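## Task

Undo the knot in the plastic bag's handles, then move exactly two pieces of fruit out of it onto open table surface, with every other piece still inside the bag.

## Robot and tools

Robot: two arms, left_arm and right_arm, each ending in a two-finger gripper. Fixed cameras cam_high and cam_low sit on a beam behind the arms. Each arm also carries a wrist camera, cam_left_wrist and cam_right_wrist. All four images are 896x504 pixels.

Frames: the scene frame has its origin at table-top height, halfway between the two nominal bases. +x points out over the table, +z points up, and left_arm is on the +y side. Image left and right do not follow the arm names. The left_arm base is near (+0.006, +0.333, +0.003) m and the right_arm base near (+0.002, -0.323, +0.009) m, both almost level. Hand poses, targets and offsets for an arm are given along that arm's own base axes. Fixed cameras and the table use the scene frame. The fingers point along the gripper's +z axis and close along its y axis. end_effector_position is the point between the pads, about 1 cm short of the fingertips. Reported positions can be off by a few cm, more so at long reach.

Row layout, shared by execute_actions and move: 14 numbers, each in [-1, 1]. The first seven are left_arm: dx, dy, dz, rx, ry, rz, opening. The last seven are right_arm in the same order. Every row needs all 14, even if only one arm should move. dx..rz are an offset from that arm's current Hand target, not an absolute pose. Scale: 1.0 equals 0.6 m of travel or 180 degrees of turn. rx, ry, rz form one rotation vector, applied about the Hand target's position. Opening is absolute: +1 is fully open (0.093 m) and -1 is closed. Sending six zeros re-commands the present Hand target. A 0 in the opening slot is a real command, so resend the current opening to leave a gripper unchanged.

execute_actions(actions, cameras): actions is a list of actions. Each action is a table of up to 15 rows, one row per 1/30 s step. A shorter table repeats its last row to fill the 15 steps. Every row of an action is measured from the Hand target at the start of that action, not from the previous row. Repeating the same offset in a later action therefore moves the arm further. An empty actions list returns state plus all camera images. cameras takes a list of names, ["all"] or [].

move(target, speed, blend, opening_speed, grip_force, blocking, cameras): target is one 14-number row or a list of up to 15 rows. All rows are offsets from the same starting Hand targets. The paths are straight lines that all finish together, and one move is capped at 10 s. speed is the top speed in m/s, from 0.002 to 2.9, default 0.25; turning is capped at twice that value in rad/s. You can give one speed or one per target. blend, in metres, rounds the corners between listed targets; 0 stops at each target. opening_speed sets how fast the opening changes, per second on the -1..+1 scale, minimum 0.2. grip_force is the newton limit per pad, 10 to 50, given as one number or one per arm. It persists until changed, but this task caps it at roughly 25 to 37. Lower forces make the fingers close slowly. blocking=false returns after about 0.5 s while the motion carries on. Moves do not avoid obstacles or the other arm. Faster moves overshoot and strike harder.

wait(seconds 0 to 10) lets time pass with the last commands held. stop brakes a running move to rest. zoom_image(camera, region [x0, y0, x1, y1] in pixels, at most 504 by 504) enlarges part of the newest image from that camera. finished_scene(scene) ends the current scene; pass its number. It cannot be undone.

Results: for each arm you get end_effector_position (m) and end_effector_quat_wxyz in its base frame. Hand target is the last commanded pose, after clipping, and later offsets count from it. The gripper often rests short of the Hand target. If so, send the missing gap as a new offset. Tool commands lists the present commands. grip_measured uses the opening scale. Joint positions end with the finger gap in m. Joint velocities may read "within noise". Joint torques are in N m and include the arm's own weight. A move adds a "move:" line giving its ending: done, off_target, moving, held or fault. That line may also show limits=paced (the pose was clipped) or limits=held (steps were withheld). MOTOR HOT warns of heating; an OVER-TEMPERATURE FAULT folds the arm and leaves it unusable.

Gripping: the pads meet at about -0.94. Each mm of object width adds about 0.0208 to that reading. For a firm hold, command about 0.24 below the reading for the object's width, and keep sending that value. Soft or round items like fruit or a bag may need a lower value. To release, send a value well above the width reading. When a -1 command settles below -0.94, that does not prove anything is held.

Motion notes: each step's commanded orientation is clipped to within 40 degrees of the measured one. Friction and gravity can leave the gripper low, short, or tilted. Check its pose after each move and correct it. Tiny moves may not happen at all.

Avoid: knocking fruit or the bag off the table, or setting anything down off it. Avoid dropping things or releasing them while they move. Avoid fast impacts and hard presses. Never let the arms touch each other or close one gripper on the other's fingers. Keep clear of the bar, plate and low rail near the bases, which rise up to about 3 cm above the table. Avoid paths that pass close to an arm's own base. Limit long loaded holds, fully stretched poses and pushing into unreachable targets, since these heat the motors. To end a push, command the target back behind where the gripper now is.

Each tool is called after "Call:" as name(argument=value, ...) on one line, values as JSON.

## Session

Call:
execute_actions(actions=[])

Scene clock: 0.00 s.
left_arm: end_effector_position=(+0.3868, -0.0039, +0.0857) grip_measured=+1.000 end_effector_quat_wxyz=(+0.587, -0.009, +0.808, +0.048) | right_arm: end_effector_position=(+0.3867, -0.0265, +0.0821) grip_measured=+1.000 end_effector_quat_wxyz=(+0.551, +0.024, +0.834, -0.024)
Joint positions: left_arm=[-0.082 1.607 0.328 0.964 -0.166 0.017 0.093] | right_arm=[-0.065 1.538 0.38 0.754 0.007 -0.012 0.093]
Joint velocities: within noise
Joint torques (N m): no reading
Heat: left arm: 25 °C; right arm: 26 °C.
Hand target: left_arm +0.3875, -0.0054, +0.0867; +0.588, -0.007, +0.808, +0.046 | right_arm +0.3887, -0.0247, +0.0860; +0.555, +0.022, +0.831, -0.022
Tool commands: left_gripper/opening=+1.0 right_gripper/opening=+1.0
camera_calibration:
cam_left_wrist: T_world_to_cam=[[0.0686596, -0.996827, -0.0402746, -0.0281183], [-0.666273, -0.0157698, -0.745541, 0.360973], [0.74254, 0.0780224, -0.665242, -0.144882], [0, 0, 0, 1]] pos_world=[0.350018, -0.0110326, 0.171606]
cam_right_wrist: T_world_to_cam=[[-0.0865711, -0.99537, 0.0417695, -0.000657367], [-0.751188, 0.037679, -0.659012, 0.385118], [0.654387, -0.0884282, -0.750971, -0.104223], [0, 0, 0, 1]] pos_world=[0.357441, -0.0243814, 0.175557]

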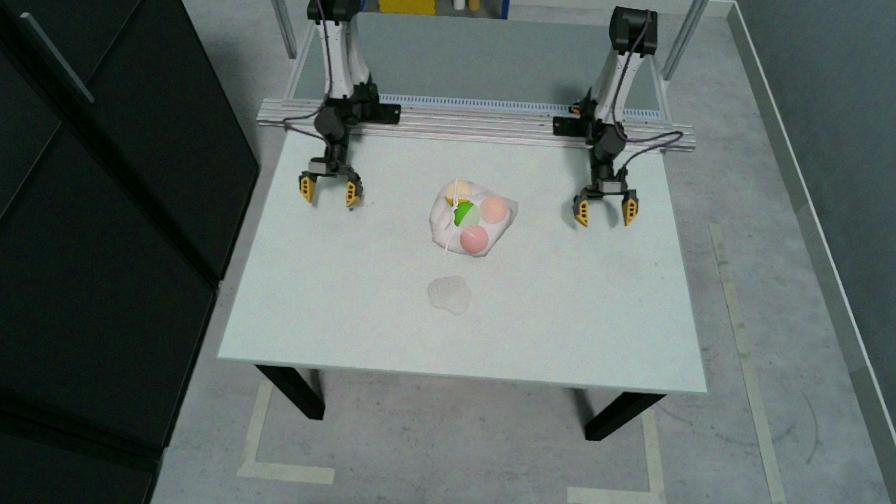

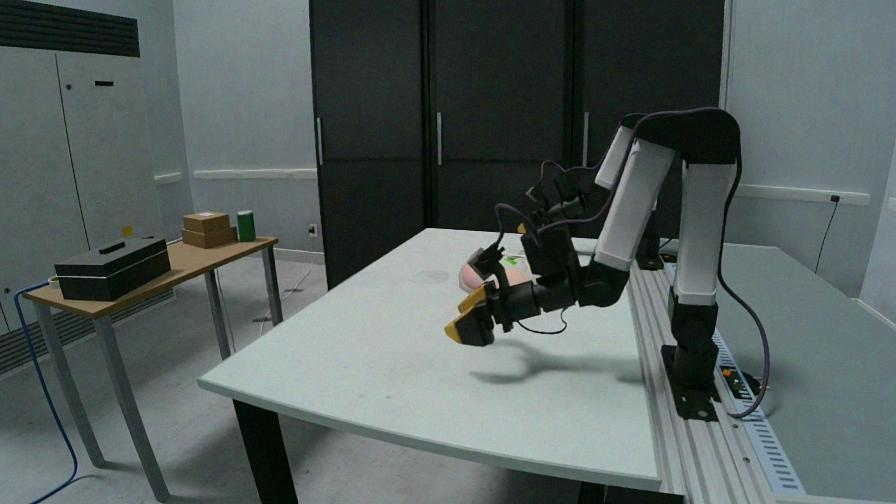

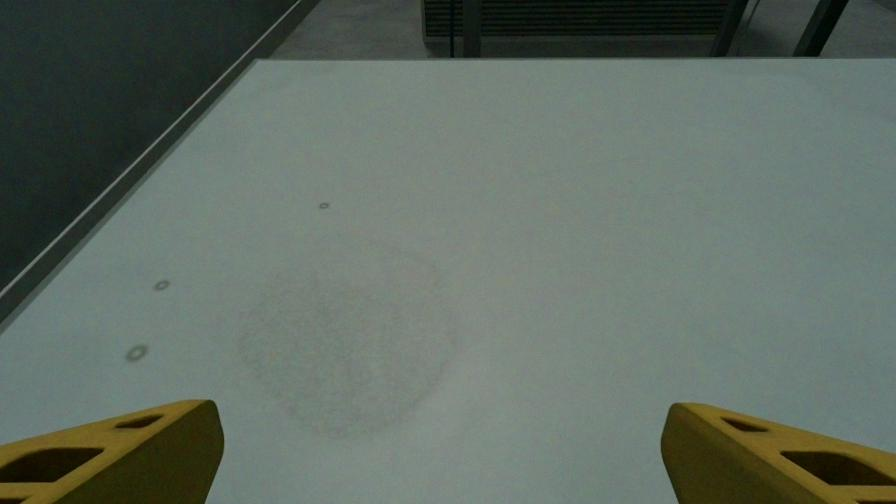

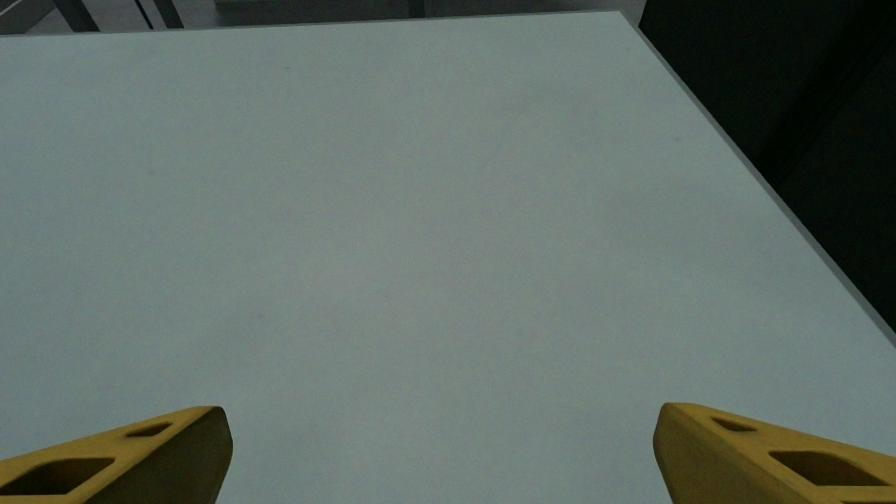

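Call:
zoom_image(camera="cam_high", region=[410, 165, 540, 270])

Call:
zoom_image(camera="cam_low", region=[430, 215, 580, 335])

Scaled by 3.877 from the camera's 896x504 image, which has a finer 1280x720 frame.

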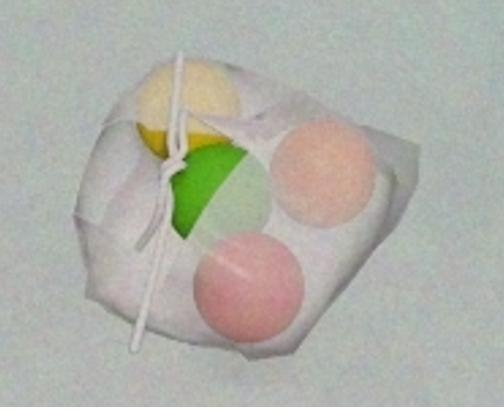

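Scaled by 3.360 from the camera's 896x504 image, which has a finer 1280x720 frame.

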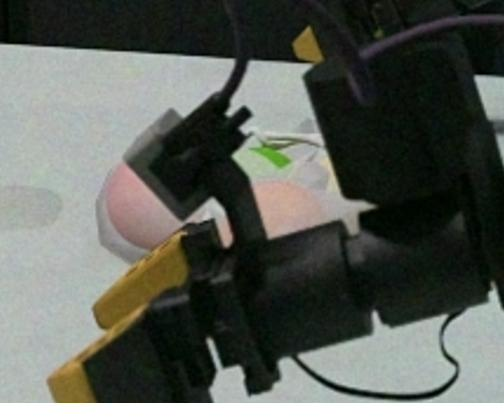

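Call:
move(target=[[-0.04,-0.3,0.25,0,0.4,0,0.8,-0.2,-0.2,0.1,0,0,0,1],[-0.04,-0.53,0.23,0,0.4,0,0.8,-0.2,-0.3,0.1,0,0,0,1]], blend=[0.05,0], cameras=["cam_left_wrist","cam_low","cam_high"])

Scene clock: 5.00 s.
left_arm: end_effector_position=(+0.3638, -0.3198, +0.2266) grip_measured=+0.802 end_effector_quat_wxyz=(+0.163, +0.034, +0.983, -0.079) | right_arm: end_effector_position=(+0.2669, -0.2023, +0.1417) grip_measured=+1.000 end_effector_quat_wxyz=(+0.554, +0.026, +0.832, -0.026)
Joint positions: left_arm=[-0.754 2.269 2.607 -1.557 -0.095 -0.667 0.084] | right_arm=[-1.039 1.246 0.539 0.078 -0.859 -0.52 0.093]
Joint torques (N m): left_arm=[0.16 -10.37 7.71 1.03 0.09 -0.08] | right_arm=[-0.42 -2.4 9.18 1.45 -0.37 -0.03]
Heat: left arm: 26 °C; right arm: 27 °C.
Hand target: left_arm +0.3634, -0.3235, +0.2247; +0.001, +0.022, +0.999, +0.041 | right_arm +0.2686, -0.2047, +0.1460; +0.555, +0.022, +0.831, -0.022
Off the commanded pose: left_arm 0.004 m, 23 deg | right_arm 0.005 m, 1 deg.
joint sent to its limit (left arm) — joint 4 (wrist pitch), lower limit. The joint targets are off in orientation, not in position.
move: off_target (left_arm)
camera_calibration:
cam_left_wrist: T_world_to_cam=[[-0.0724203, -0.984268, 0.161155, -0.325987], [-0.992619, 0.0868872, 0.0846051, 0.409184], [-0.0972764, -0.153838, -0.983296, 0.294041], [0, 0, 0, 1]] pos_world=[0.411159, -0.311177, 0.307045]
Images, in order (width x height): cam_high 896x504, cam_low 896x504, cam_left_wrist 896x504.

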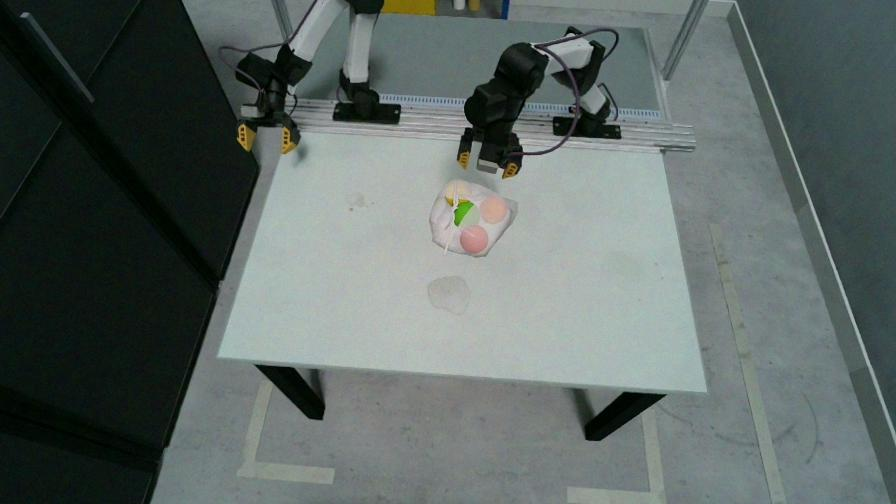

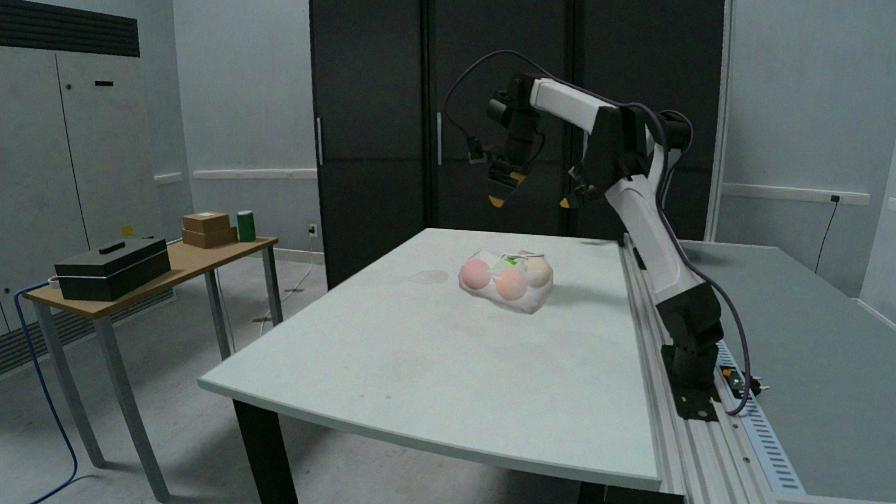

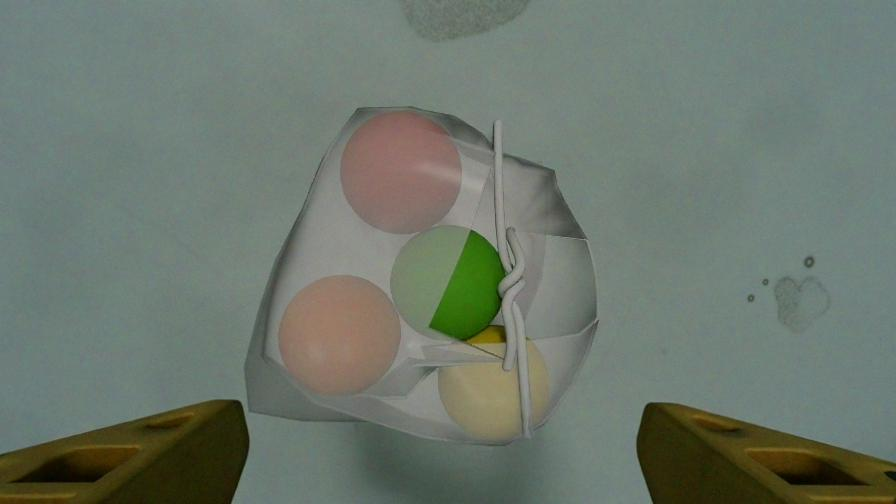

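Call:
zoom_image(camera="cam_left_wrist", region=[430, 200, 610, 450])

Call:
zoom_image(camera="cam_low", region=[450, 240, 560, 320])

Scaled by 2.016 from the camera's 896x504 image, which has a finer 1280x720 frame.

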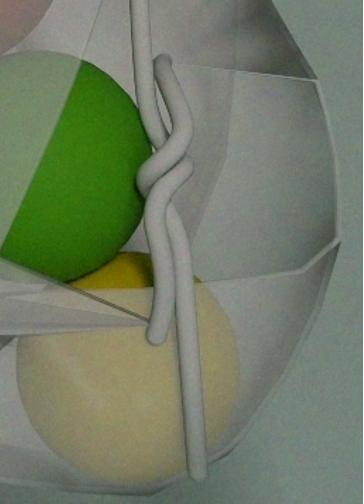

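Scaled by 4.582 from the camera's 896x504 image, which has a finer 1280x720 frame.

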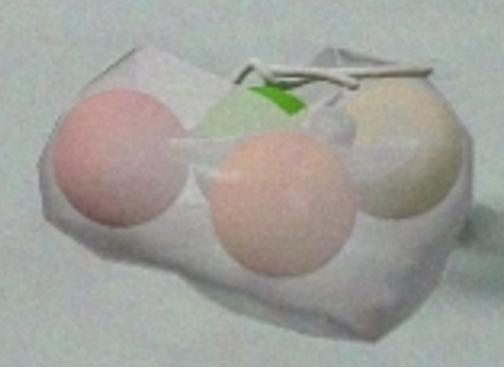

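Call:
move(target=[[0.049,-0.125,-0.14,0,0,-0.5,-0.3,0,0,0,0,0,0,1]], speed=0.3, cameras=["cam_left_wrist","cam_low"])

Scene clock: 11.40 s.
left_arm: end_effector_position=(+0.3916, -0.3880, +0.1440) grip_measured=-0.298 end_effector_quat_wxyz=(+0.176, +0.705, +0.687, +0.025) | right_arm: end_effector_position=(+0.2669, -0.2023, +0.1416) grip_measured=+1.000 end_effector_quat_wxyz=(+0.554, +0.025, +0.832, -0.026)
Joint positions: left_arm=[-0.795 2.589 2.841 -1.468 -0.048 0.81 0.031] | right_arm=[-1.039 1.246 0.539 0.078 -0.859 -0.521 0.093]
Joint torques (N m): left_arm=[-1.02 -11.92 8.08 1.3 -0.08 0.11] | right_arm=[-0.44 -2.35 9.17 1.43 -0.32 -0.01]
Heat: left arm: 28 °C; right arm: 28 °C.
Hand target: left_arm +0.3928, -0.3985, +0.1407; +0.030, +0.722, +0.691, +0.029 | right_arm +0.2686, -0.2047, +0.1459; +0.555, +0.022, +0.831, -0.022
Off the commanded pose: left_arm 0.011 m, 17 deg | right_arm 0.005 m, 1 deg.
elbow stopped short (left arm): the move would have taken joint 3 (elbow) straighter than the controller allows.
move: off_target (left_arm)
camera_calibration:
cam_left_wrist: T_world_to_cam=[[-0.963101, -0.0283, -0.267649, 0.403621], [-0.0801954, 0.979459, 0.185009, 0.424191], [0.256916, 0.199646, -0.945587, 0.198023], [0, 0, 0, 1]] pos_world=[0.371871, -0.44359, 0.216798]
Images, in order (width x height): cam_low 896x504, cam_left_wrist 896x504.

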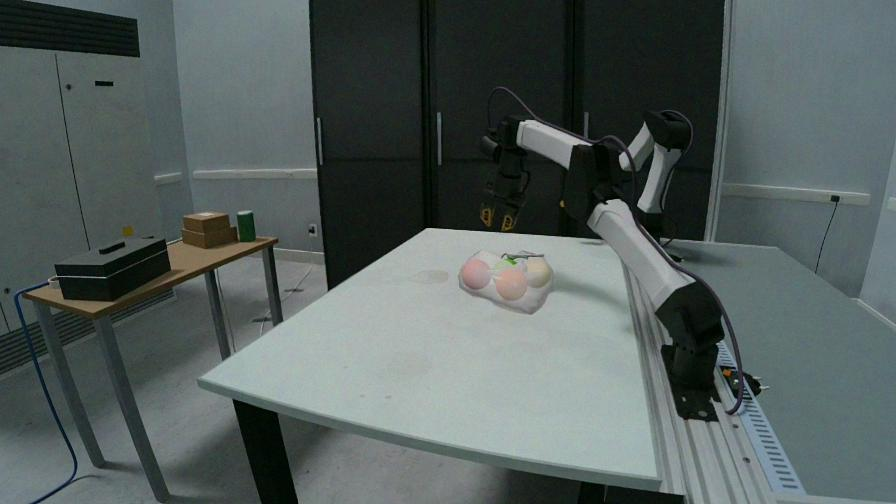

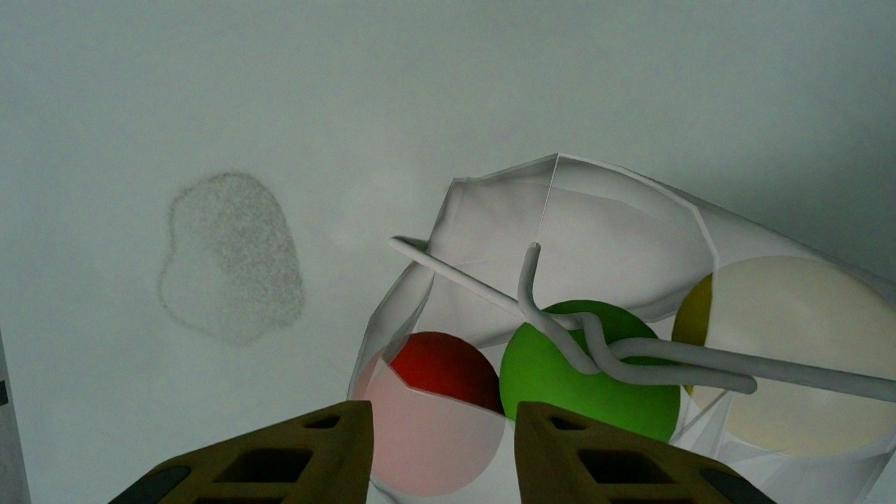

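Call:
move(target=[[0.037,0.02,-0.04,0,0,0.5,-0.2,0,0,0,0,0,0,1]], cameras=["cam_left_wrist"])

Scene clock: 17.10 s.
left_arm: end_effector_position=(+0.4097, -0.3804, +0.1218) grip_measured=-0.202 end_effector_quat_wxyz=(+0.154, +0.037, +0.984, -0.080) | right_arm: end_effector_position=(+0.2669, -0.2023, +0.1416) grip_measured=+1.000 end_effector_quat_wxyz=(+0.554, +0.025, +0.832, -0.026)
Joint positions: left_arm=[-0.775 2.636 2.841 -1.437 -0.088 -0.684 0.036] | right_arm=[-1.039 1.246 0.539 0.078 -0.859 -0.521 0.093]
Joint torques (N m): left_arm=[0.47 -12.14 8.13 1.29 0.06 -0.11] | right_arm=[-0.51 -2.32 9.16 1.42 -0.33 -0.03]
Heat: left arm: 30 °C; right arm: 29 °C.
Hand target: left_arm +0.4150, -0.3864, +0.1166; +0.000, +0.022, +0.999, +0.041 | right_arm +0.2686, -0.2047, +0.1459; +0.555, +0.022, +0.831, -0.022
Off the commanded pose: left_arm 0.010 m, 23 deg | right_arm 0.005 m, 1 deg.
elbow stopped short (left arm): the move would have taken joint 3 (elbow) straighter than the controller allows.
move: off_target (left_arm)
camera_calibration:
cam_left_wrist: T_world_to_cam=[[-0.0766224, -0.98369, 0.162737, -0.363672], [-0.990486, 0.0938085, 0.100685, 0.468611], [-0.114308, -0.153474, -0.981519, 0.193009], [0, 0, 0, 1]] pos_world=[0.45835, -0.372078, 0.201443]
Images, in order (width x height): cam_left_wrist 896x504.

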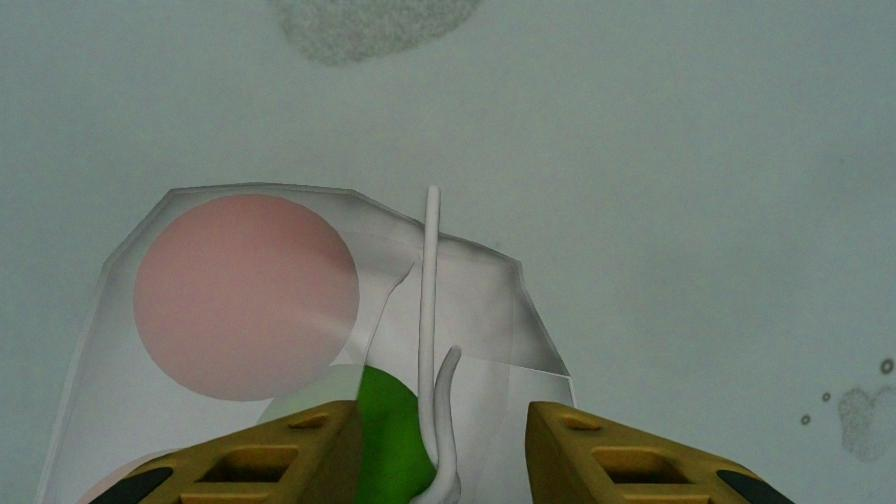

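Call:
move(target=[[-0.04,-0.036,0,0,0,-0.5,-0.35,0,0,0,0,0,0,1],[-0.04,-0.036,-0.08,0,0,-0.5,-0.35,0,0,0,0,0,0,1]], blend=[0.02,0], cameras=["cam_left_wrist","cam_low"])

Scene clock: 24.93 s.
left_arm: end_effector_position=(+0.3918, -0.3999, +0.0679) grip_measured=-0.348 end_effector_quat_wxyz=(+0.124, +0.710, +0.693, +0.022) | right_arm: end_effector_position=(+0.2669, -0.2023, +0.1416) grip_measured=+1.000 end_effector_quat_wxyz=(+0.554, +0.025, +0.832, -0.026)
Joint positions: left_arm=[-0.81 2.742 2.851 -1.432 -0.047 0.79 0.028] | right_arm=[-1.039 1.246 0.539 0.078 -0.859 -0.521 0.093]
Joint torques (N m): left_arm=[-0.98 -13.87 7.31 1.05 -0.11 0.09] | right_arm=[-0.46 -2.4 9.22 1.42 -0.33 -0.04]
Heat: left arm: 32 °C; right arm: 30 °C.
Hand target: left_arm +0.3910, -0.4080, +0.0685; +0.030, +0.722, +0.691, +0.029 | right_arm +0.2686, -0.2047, +0.1459; +0.555, +0.022, +0.831, -0.022
Off the commanded pose: left_arm 0.008 m, 11 deg | right_arm 0.005 m, 1 deg.
elbow stopped short (left arm): the move would have taken joint 3 (elbow) straighter than the controller allows.
move: off_target (left_arm)
camera_calibration:
cam_left_wrist: T_world_to_cam=[[-0.981118, -0.0158026, -0.192763, 0.390093], [-0.0665502, 0.963381, 0.259748, 0.433026], [0.181599, 0.267672, -0.946242, 0.185106], [0, 0, 0, 1]] pos_world=[0.37793, -0.460553, 0.137873]
Images, in order (width x height): cam_low 896x504, cam_left_wrist 896x504.

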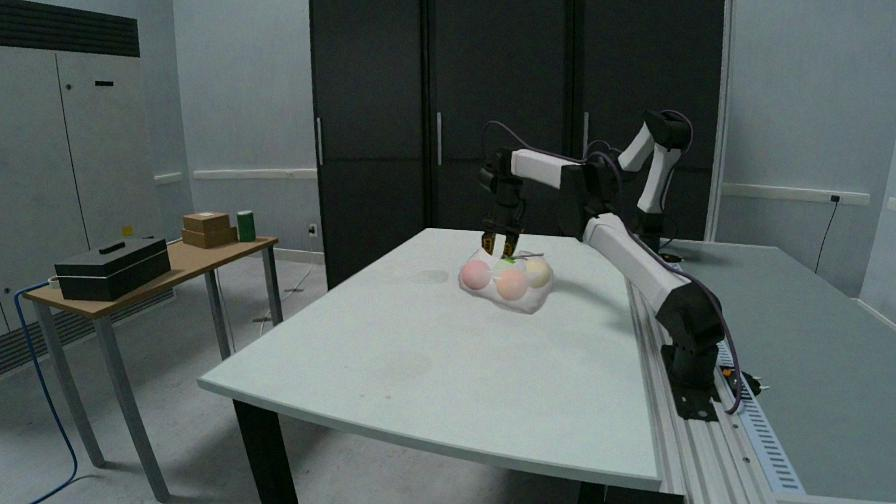

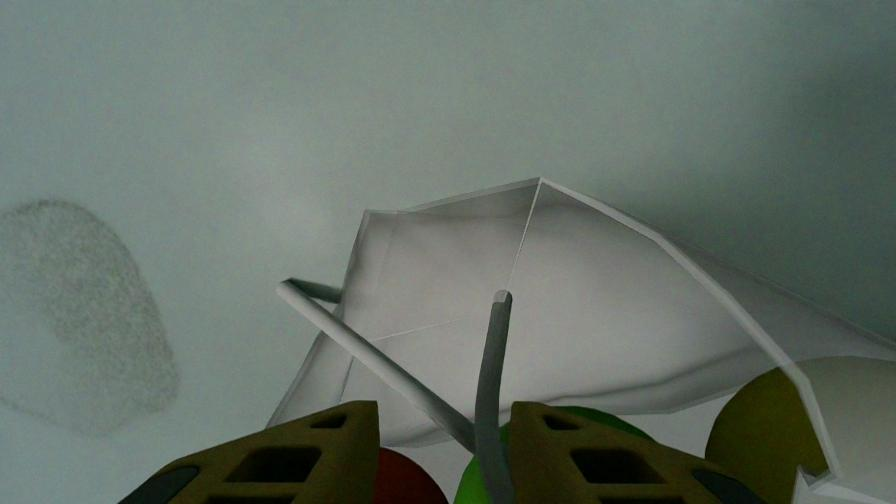

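Call:
move(target=[[-0.014,-0.025,-0.055,0,0,0,-0.35,0,0,0,0,0,0,1]], speed=0.08, cameras=["cam_left_wrist"])

Scene clock: 27.20 s.
left_arm: end_effector_position=(+0.3832, -0.4148, +0.0443) grip_measured=-0.348 end_effector_quat_wxyz=(+0.117, +0.719, +0.685, +0.022) | right_arm: end_effector_position=(+0.2669, -0.2023, +0.1416) grip_measured=+1.000 end_effector_quat_wxyz=(+0.554, +0.025, +0.832, -0.026)
Joint positions: left_arm=[-0.84 2.789 2.851 -1.4 -0.052 0.785 0.028] | right_arm=[-1.039 1.246 0.539 0.078 -0.859 -0.521 0.093]
Joint torques (N m): left_arm=[-0.85 -12.75 7.45 1.07 -0.07 -0.11] | right_arm=[-0.42 -2.37 9.21 1.41 -0.32 -0.04]
Heat: left arm: 33 °C; right arm: 31 °C.
Hand target: left_arm +0.3826, -0.4230, +0.0356; +0.030, +0.722, +0.691, +0.029 | right_arm +0.2686, -0.2047, +0.1459; +0.555, +0.022, +0.831, -0.022
Off the commanded pose: left_arm 0.012 m, 10 deg | right_arm 0.005 m, 1 deg.
elbow stopped short (left arm): the move would have taken joint 3 (elbow) straighter than the controller allows.
move: off_target (left_arm)
camera_calibration:
cam_left_wrist: T_world_to_cam=[[-0.982517, 0.0103175, -0.185889, 0.387811], [-0.0415413, 0.961141, 0.272914, 0.441854], [0.181481, 0.275864, -0.943909, 0.1717], [0, 0, 0, 1]] pos_world=[0.368225, -0.476051, 0.113571]
Images, in order (width x height): cam_left_wrist 896x504.

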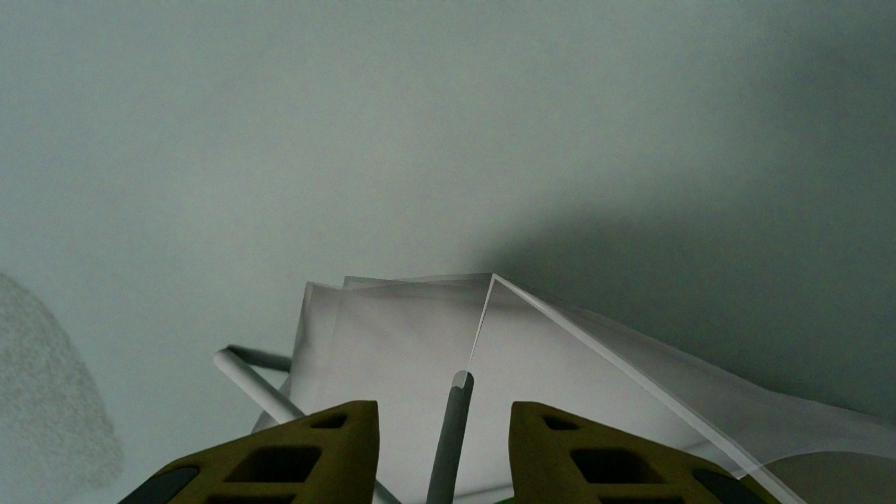

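Call:
move(target=[[-0.0,-0.014,-0.0,0,0,0,-0.35,0,0,0,0,0,0,1],[0,-0.014,0,0,0,0,-1,0,0,0,0,0,0,1],[0,-0.1,0.08,0,0,0,-1,0,0,0,0,0,0,1]], speed=0.06, cameras=["cam_left_wrist","cam_low"])

Scene clock: 32.53 s.
left_arm: end_effector_position=(+0.3824, -0.4720, +0.0589) grip_measured=-0.973 end_effector_quat_wxyz=(+0.210, +0.712, +0.670, +0.011) | right_arm: end_effector_position=(+0.2669, -0.2023, +0.1416) grip_measured=+1.000 end_effector_quat_wxyz=(+0.554, +0.025, +0.832, -0.026)
Joint positions: left_arm=[-0.906 2.789 2.851 -1.213 -0.058 0.737 0] | right_arm=[-1.039 1.246 0.539 0.078 -0.859 -0.521 0.093]
Joint torques (N m): left_arm=[-0.84 -17.51 7.79 1.44 -0.09 -0.1] | right_arm=[-0.51 -2.39 9.16 1.44 -0.34 -0.02]
Heat: left arm: 36 °C; right arm: 31 °C.
Hand target: left_arm +0.3827, -0.4829, +0.0836; +0.030, +0.722, +0.691, +0.029 | right_arm +0.2686, -0.2047, +0.1459; +0.555, +0.022, +0.831, -0.022
Off the commanded pose: left_arm 0.027 m, 21 deg | right_arm 0.005 m, 1 deg.
elbow stopped short (left arm): the move would have taken joint 3 (elbow) straighter than the controller allows.
move: off_target (left_arm); target 2's new opening was sent with left_arm's hand 0.014 m and 12 deg from that target
camera_calibration:
cam_left_wrist: T_world_to_cam=[[-0.954714, -0.00863465, -0.2974, 0.3774], [-0.0462956, 0.991715, 0.119825, 0.518097], [0.293901, 0.128167, -0.947204, 0.0888468], [0, 0, 0, 1]] pos_world=[0.358182, -0.521933, 0.134314]
Images, in order (width x height): cam_low 896x504, cam_left_wrist 896x504.

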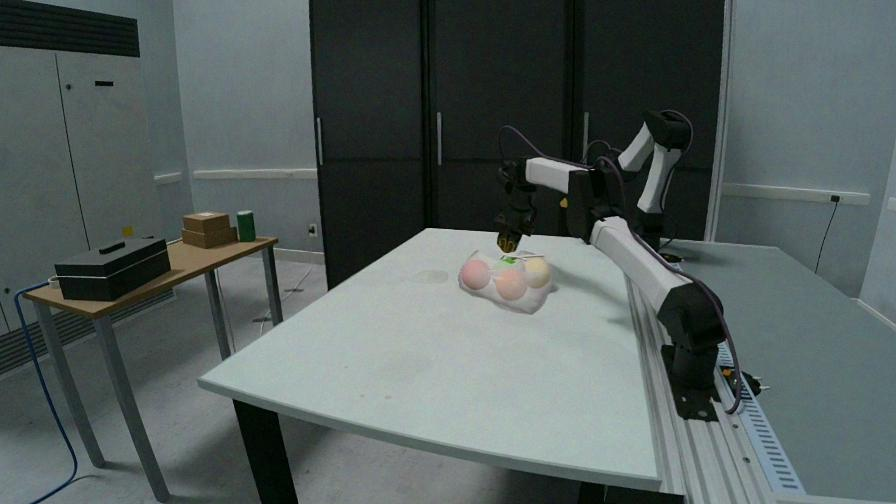

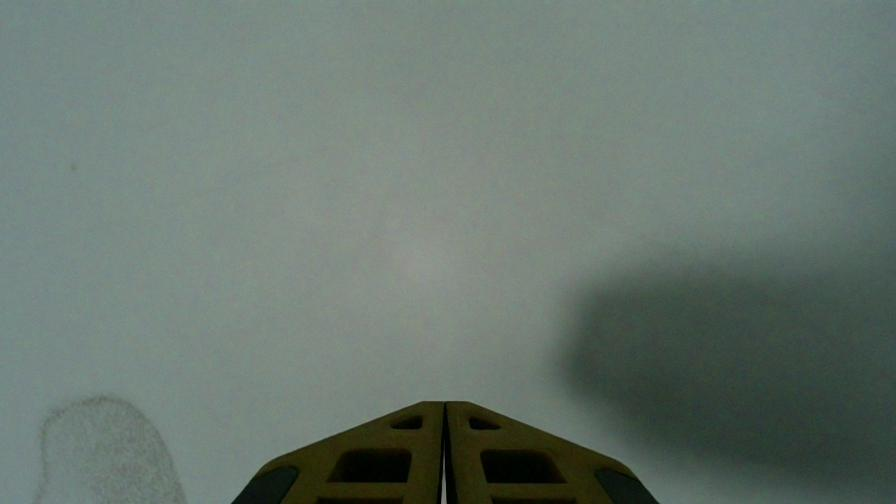

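Call:
zoom_image(camera="cam_low", region=[450, 220, 570, 320])

Scaled by 4.200 from the camera's 896x504 image, which has a finer 1280x720 frame.

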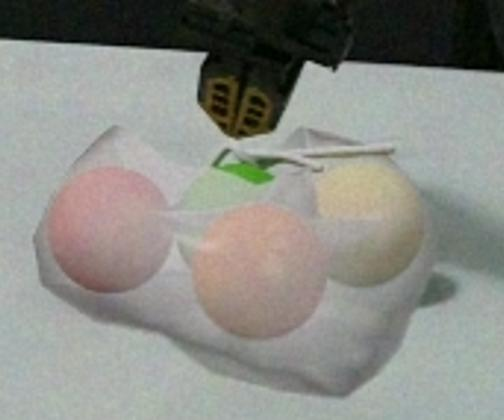

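Call:
move(target=[[0,0,-0.01,0,0,0,-0.35,0,0,0,0,0,0,1],[0,0.106,-0.07,0,0,0,-0.35,0,0,0,0,0,0,1],[0,0.106,-0.095,0,0,0,-0.35,0,0,0,0,0,0,1]], speed=0.1, cameras=["cam_left_wrist","cam_low"])

Call:
zoom_image(camera="cam_low", region=[450, 220, 570, 320])

Scene clock: 39.67 s.
left_arm: end_effector_position=(+0.3821, -0.4205, +0.0367) grip_measured=-0.352 end_effector_quat_wxyz=(+0.120, +0.715, +0.688, +0.024) | right_arm: end_effector_position=(+0.2669, -0.2023, +0.1416) grip_measured=+1.000 end_effector_quat_wxyz=(+0.554, +0.025, +0.832, -0.026)
Joint positions: left_arm=[-0.85 2.805 2.851 -1.38 -0.058 0.766 0.028] | right_arm=[-1.039 1.246 0.539 0.078 -0.859 -0.521 0.093]
Joint torques (N m): left_arm=[0.35 -13.01 7.42 0.85 0.02 0.1] | right_arm=[-0.57 -2.43 9.1 1.43 -0.32 -0.02]
Heat: left arm: 41 °C; right arm: 32 °C.
Hand target: left_arm +0.3826, -0.4195, +0.0266; +0.030, +0.722, +0.691, +0.029 | right_arm +0.2686, -0.2047, +0.1459; +0.555, +0.022, +0.831, -0.022
Off the commanded pose: left_arm 0.010 m, 10 deg | right_arm 0.005 m, 1 deg.
elbow stopped short (left arm): the move would have taken joint 3 (elbow) straighter than the controller allows.
move: off_target (left_arm)
camera_calibration:
cam_left_wrist: T_world_to_cam=[[-0.981683, 0.000679782, -0.190523, 0.381333], [-0.0518368, 0.961317, 0.270522, 0.453471], [0.183337, 0.275443, -0.943673, 0.16541], [0, 0, 0, 1]] pos_world=[0.367528, -0.48175, 0.106072]
Images, in order (width x height): cam_low 896x504, cam_left_wrist 896x504.

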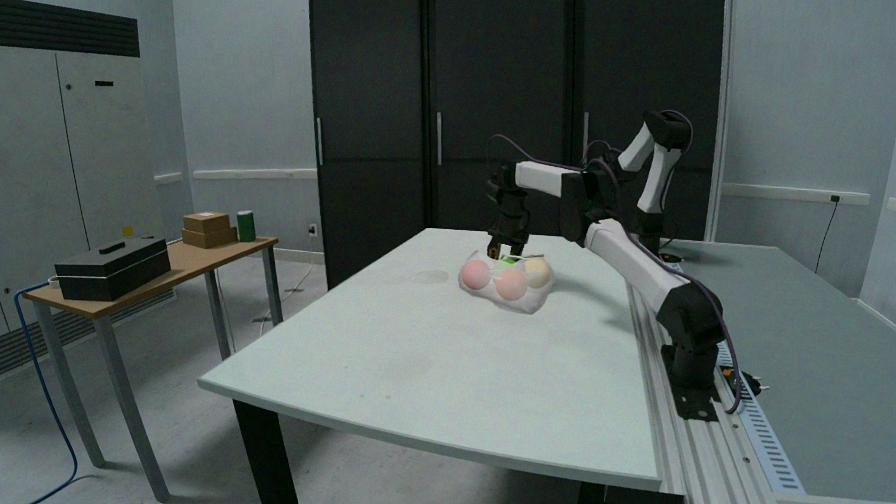

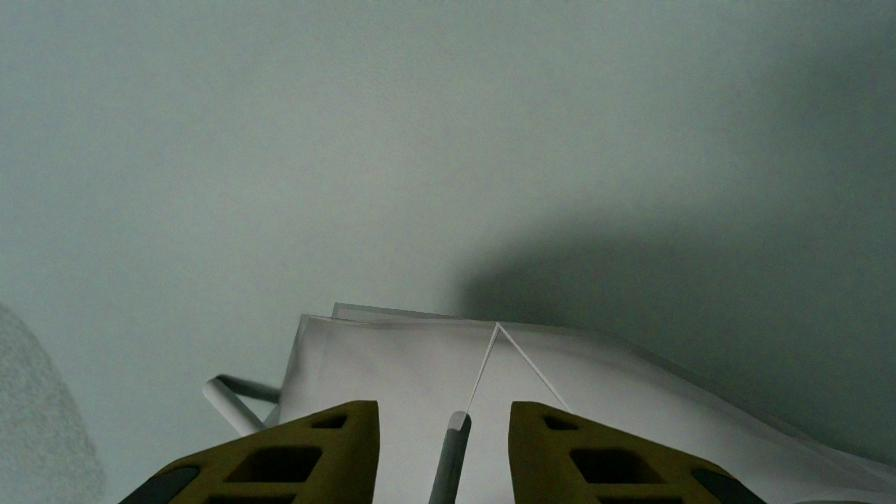

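Scaled by 4.200 from the camera's 896x504 image, which has a finer 1280x720 frame.

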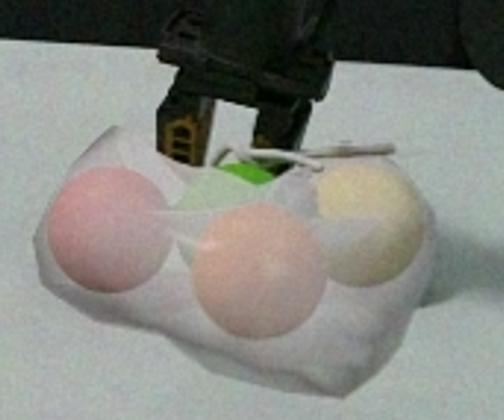

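Call:
move(target=[[-0.002,0.012,0,0,0,0,-0.35,0,0,0,0,0,0,1],[-0.002,0.012,0,0,0,0,-1,0,0,0,0,0,0,1],[-0.002,-0.04,0.09,0,0,0,-1,0,0,0,0,0,0,1]], speed=0.06, cameras=["cam_left_wrist","cam_low"])

Call:
zoom_image(camera="cam_low", region=[450, 220, 570, 320])

Scene clock: 44.30 s.
left_arm: end_effector_position=(+0.3801, -0.4315, +0.0538) grip_measured=-0.973 end_effector_quat_wxyz=(+0.144, +0.718, +0.680, +0.022) | right_arm: end_effector_position=(+0.2669, -0.2023, +0.1416) grip_measured=+1.000 end_effector_quat_wxyz=(+0.554, +0.025, +0.832, -0.026)
Joint positions: left_arm=[-0.866 2.776 2.851 -1.359 -0.058 0.768 0] | right_arm=[-1.039 1.246 0.539 0.078 -0.859 -0.521 0.093]
Joint torques (N m): left_arm=[-0.87 -17.58 7.5 1.18 -0.04 -0.12] | right_arm=[-0.5 -2.36 9.09 1.44 -0.32 0]
Heat: left arm: 42 °C; right arm: 33 °C.
Hand target: left_arm +0.3814, -0.4435, +0.0806; +0.030, +0.722, +0.691, +0.029 | right_arm +0.2686, -0.2047, +0.1459; +0.555, +0.022, +0.831, -0.022
Off the commanded pose: left_arm 0.029 m, 13 deg | right_arm 0.005 m, 1 deg.
elbow stopped short (left arm): the move would have taken joint 3 (elbow) straighter than the controller allows.
move: off_target (left_arm); target 2's new opening was sent with left_arm's hand 0.010 m and 9 deg from that target
camera_calibration:
cam_left_wrist: T_world_to_cam=[[-0.974845, 0.00942917, -0.222683, 0.385463], [-0.0438342, 0.971481, 0.233031, 0.462676], [0.218529, 0.23693, -0.94663, 0.155143], [0, 0, 0, 1]] pos_world=[0.362144, -0.489873, 0.124882]
Images, in order (width x height): cam_low 896x504, cam_left_wrist 896x504.

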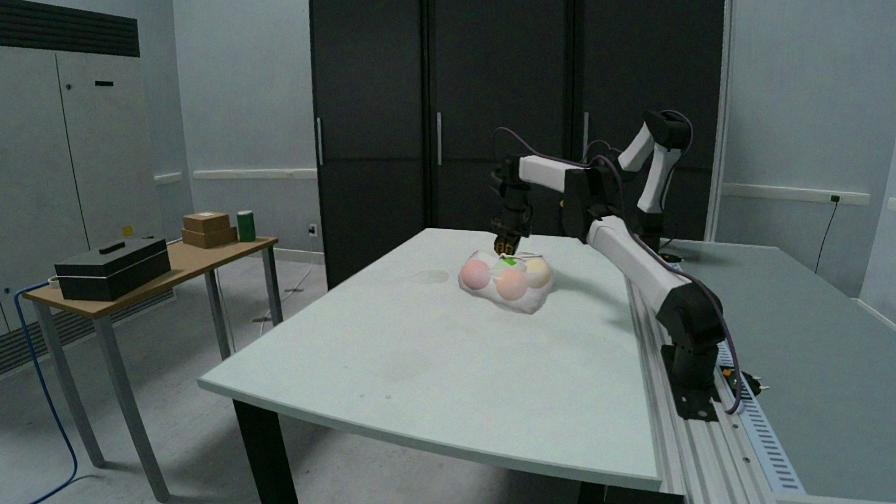

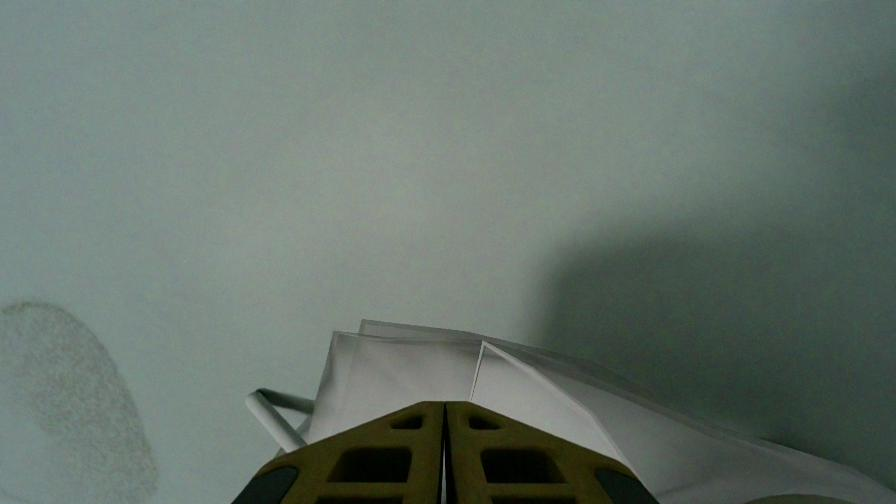

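Scaled by 4.200 from the camera's 896x504 image, which has a finer 1280x720 frame.

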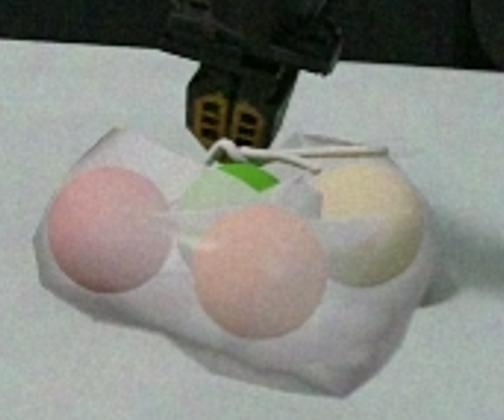

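Call:
move(target=[[0,-0.03,0.09,0,0,0,-1,0,0,0,0,0,0,1]], speed=0.06, cameras=["cam_left_wrist","cam_low"])

Call:
zoom_image(camera="cam_low", region=[450, 200, 570, 320])

Scene clock: 47.60 s.
left_arm: end_effector_position=(+0.3824, -0.4515, +0.1039) grip_measured=-0.973 end_effector_quat_wxyz=(+0.214, +0.711, +0.670, +0.015) | right_arm: end_effector_position=(+0.2669, -0.2023, +0.1416) grip_measured=+1.000 end_effector_quat_wxyz=(+0.554, +0.025, +0.832, -0.026)
Joint positions: left_arm=[-0.885 2.697 2.851 -1.298 -0.058 0.758 0] | right_arm=[-1.039 1.246 0.539 0.078 -0.859 -0.521 0.093]
Joint torques (N m): left_arm=[-0.95 -17.83 7.54 1.42 -0.09 -0.11] | right_arm=[-0.49 -2.36 9.17 1.41 -0.33 -0.02]
Heat: left arm: 44 °C; right arm: 33 °C.
Hand target: left_arm +0.3814, -0.4614, +0.1346; +0.030, +0.722, +0.691, +0.029 | right_arm +0.2686, -0.2047, +0.1459; +0.555, +0.022, +0.831, -0.022
Off the commanded pose: left_arm 0.032 m, 21 deg | right_arm 0.005 m, 1 deg.
elbow stopped short (left arm): the move would have taken joint 3 (elbow) straighter than the controller allows.
move: off_target (left_arm)
camera_calibration:
cam_left_wrist: T_world_to_cam=[[-0.951504, -0.0102712, -0.307466, 0.389976], [-0.0495009, 0.991531, 0.120066, 0.49347], [0.303629, 0.129463, -0.943954, 0.125494], [0, 0, 0, 1]] pos_world=[0.357387, -0.501532, 0.179117]
Images, in order (width x height): cam_low 896x504, cam_left_wrist 896x504.

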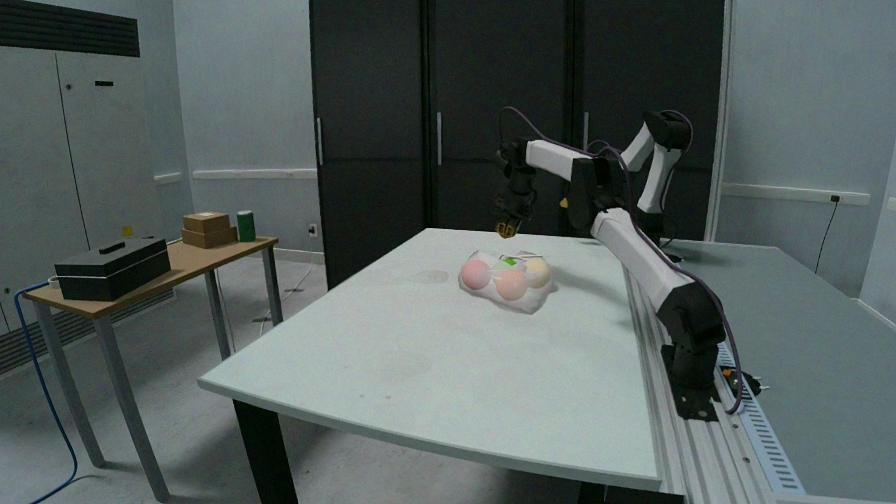

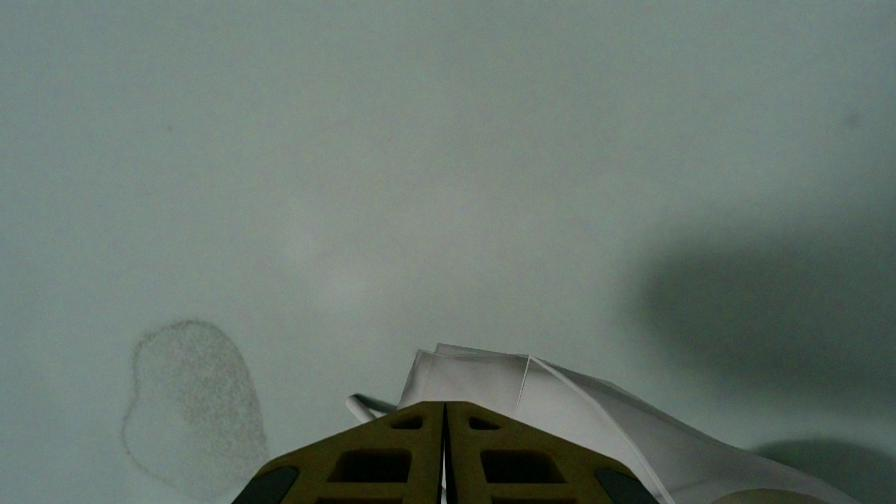

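Scaled by 4.200 from the camera's 896x504 image, which has a finer 1280x720 frame.

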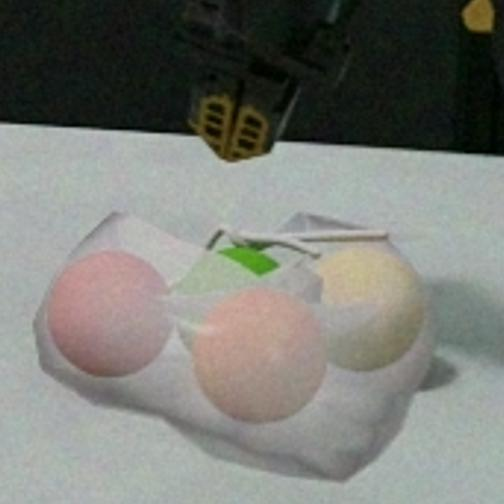

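Call:
move(target=[[0.004,0.087,-0.1,0,0,0,-0.35,0,0,0,0,0,0,1],[0.004,0.085,-0.21,0,0,0,-0.35,0,0,0,0,0,0,1],[0.004,0.085,-0.21,0,0,0,-1,0,0,0,0,0,0,1],[0.004,0.06,-0.11,0,0,0,-1,0,0,0,0,0,0,1]], speed=[0.2,0.08,0.06,0.06], cameras=["cam_left_wrist","cam_low"])

Call:
zoom_image(camera="cam_low", region=[450, 200, 570, 320])

Scene clock: 54.63 s.
left_arm: end_effector_position=(+0.3824, -0.4129, +0.0435) grip_measured=-0.938 end_effector_quat_wxyz=(+0.113, +0.718, +0.687, +0.026) | right_arm: end_effector_position=(+0.2669, -0.2023, +0.1416) grip_measured=+1.000 end_effector_quat_wxyz=(+0.554, +0.025, +0.832, -0.026)
Joint positions: left_arm=[-0.841 2.79 2.851 -1.407 -0.058 0.781 0] | right_arm=[-1.039 1.246 0.539 0.078 -0.859 -0.521 0.093]
Joint torques (N m): left_arm=[-0.9 -17.68 7.34 1.05 -0.02 -0.04] | right_arm=[-0.51 -2.43 9.18 1.43 -0.31 -0.02]
Heat: left arm: 45 °C; right arm: 34 °C.
Hand target: left_arm +0.3840, -0.4253, +0.0685; +0.030, +0.722, +0.691, +0.029 | right_arm +0.2686, -0.2047, +0.1459; +0.555, +0.022, +0.831, -0.022
Off the commanded pose: left_arm 0.028 m, 10 deg | right_arm 0.005 m, 1 deg.
elbow stopped short (left arm): the move would have taken joint 3 (elbow) straighter than the controller allows.
move: off_target (left_arm); target 3's new opening was sent with left_arm's hand 0.011 m and 6 deg from that target
camera_calibration:
cam_left_wrist: T_world_to_cam=[[-0.982822, 0.00781018, -0.184388, 0.386015], [-0.0453396, 0.958267, 0.282258, 0.440116], [0.178897, 0.28577, -0.941452, 0.175601], [0, 0, 0, 1]] pos_world=[0.367925, -0.474945, 0.11227]
Images, in order (width x height): cam_low 896x504, cam_left_wrist 896x504.

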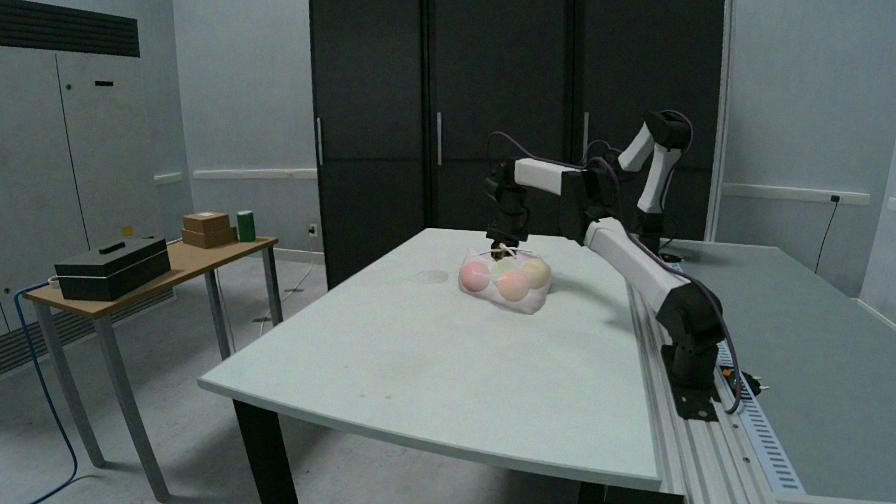

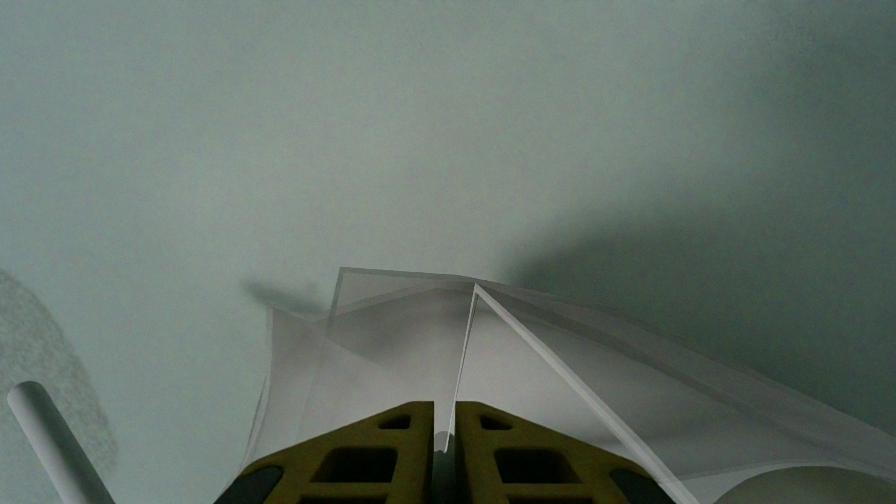

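Scaled by 4.200 from the camera's 896x504 image, which has a finer 1280x720 frame.

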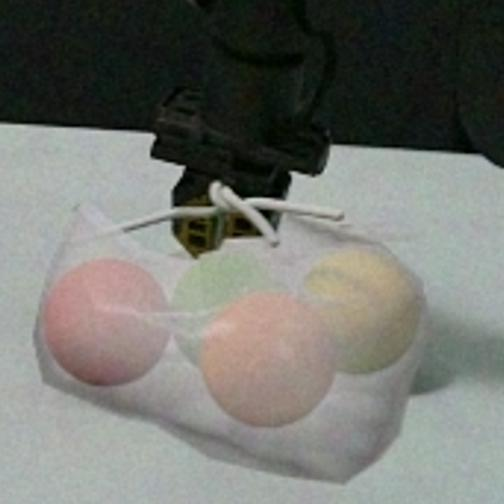

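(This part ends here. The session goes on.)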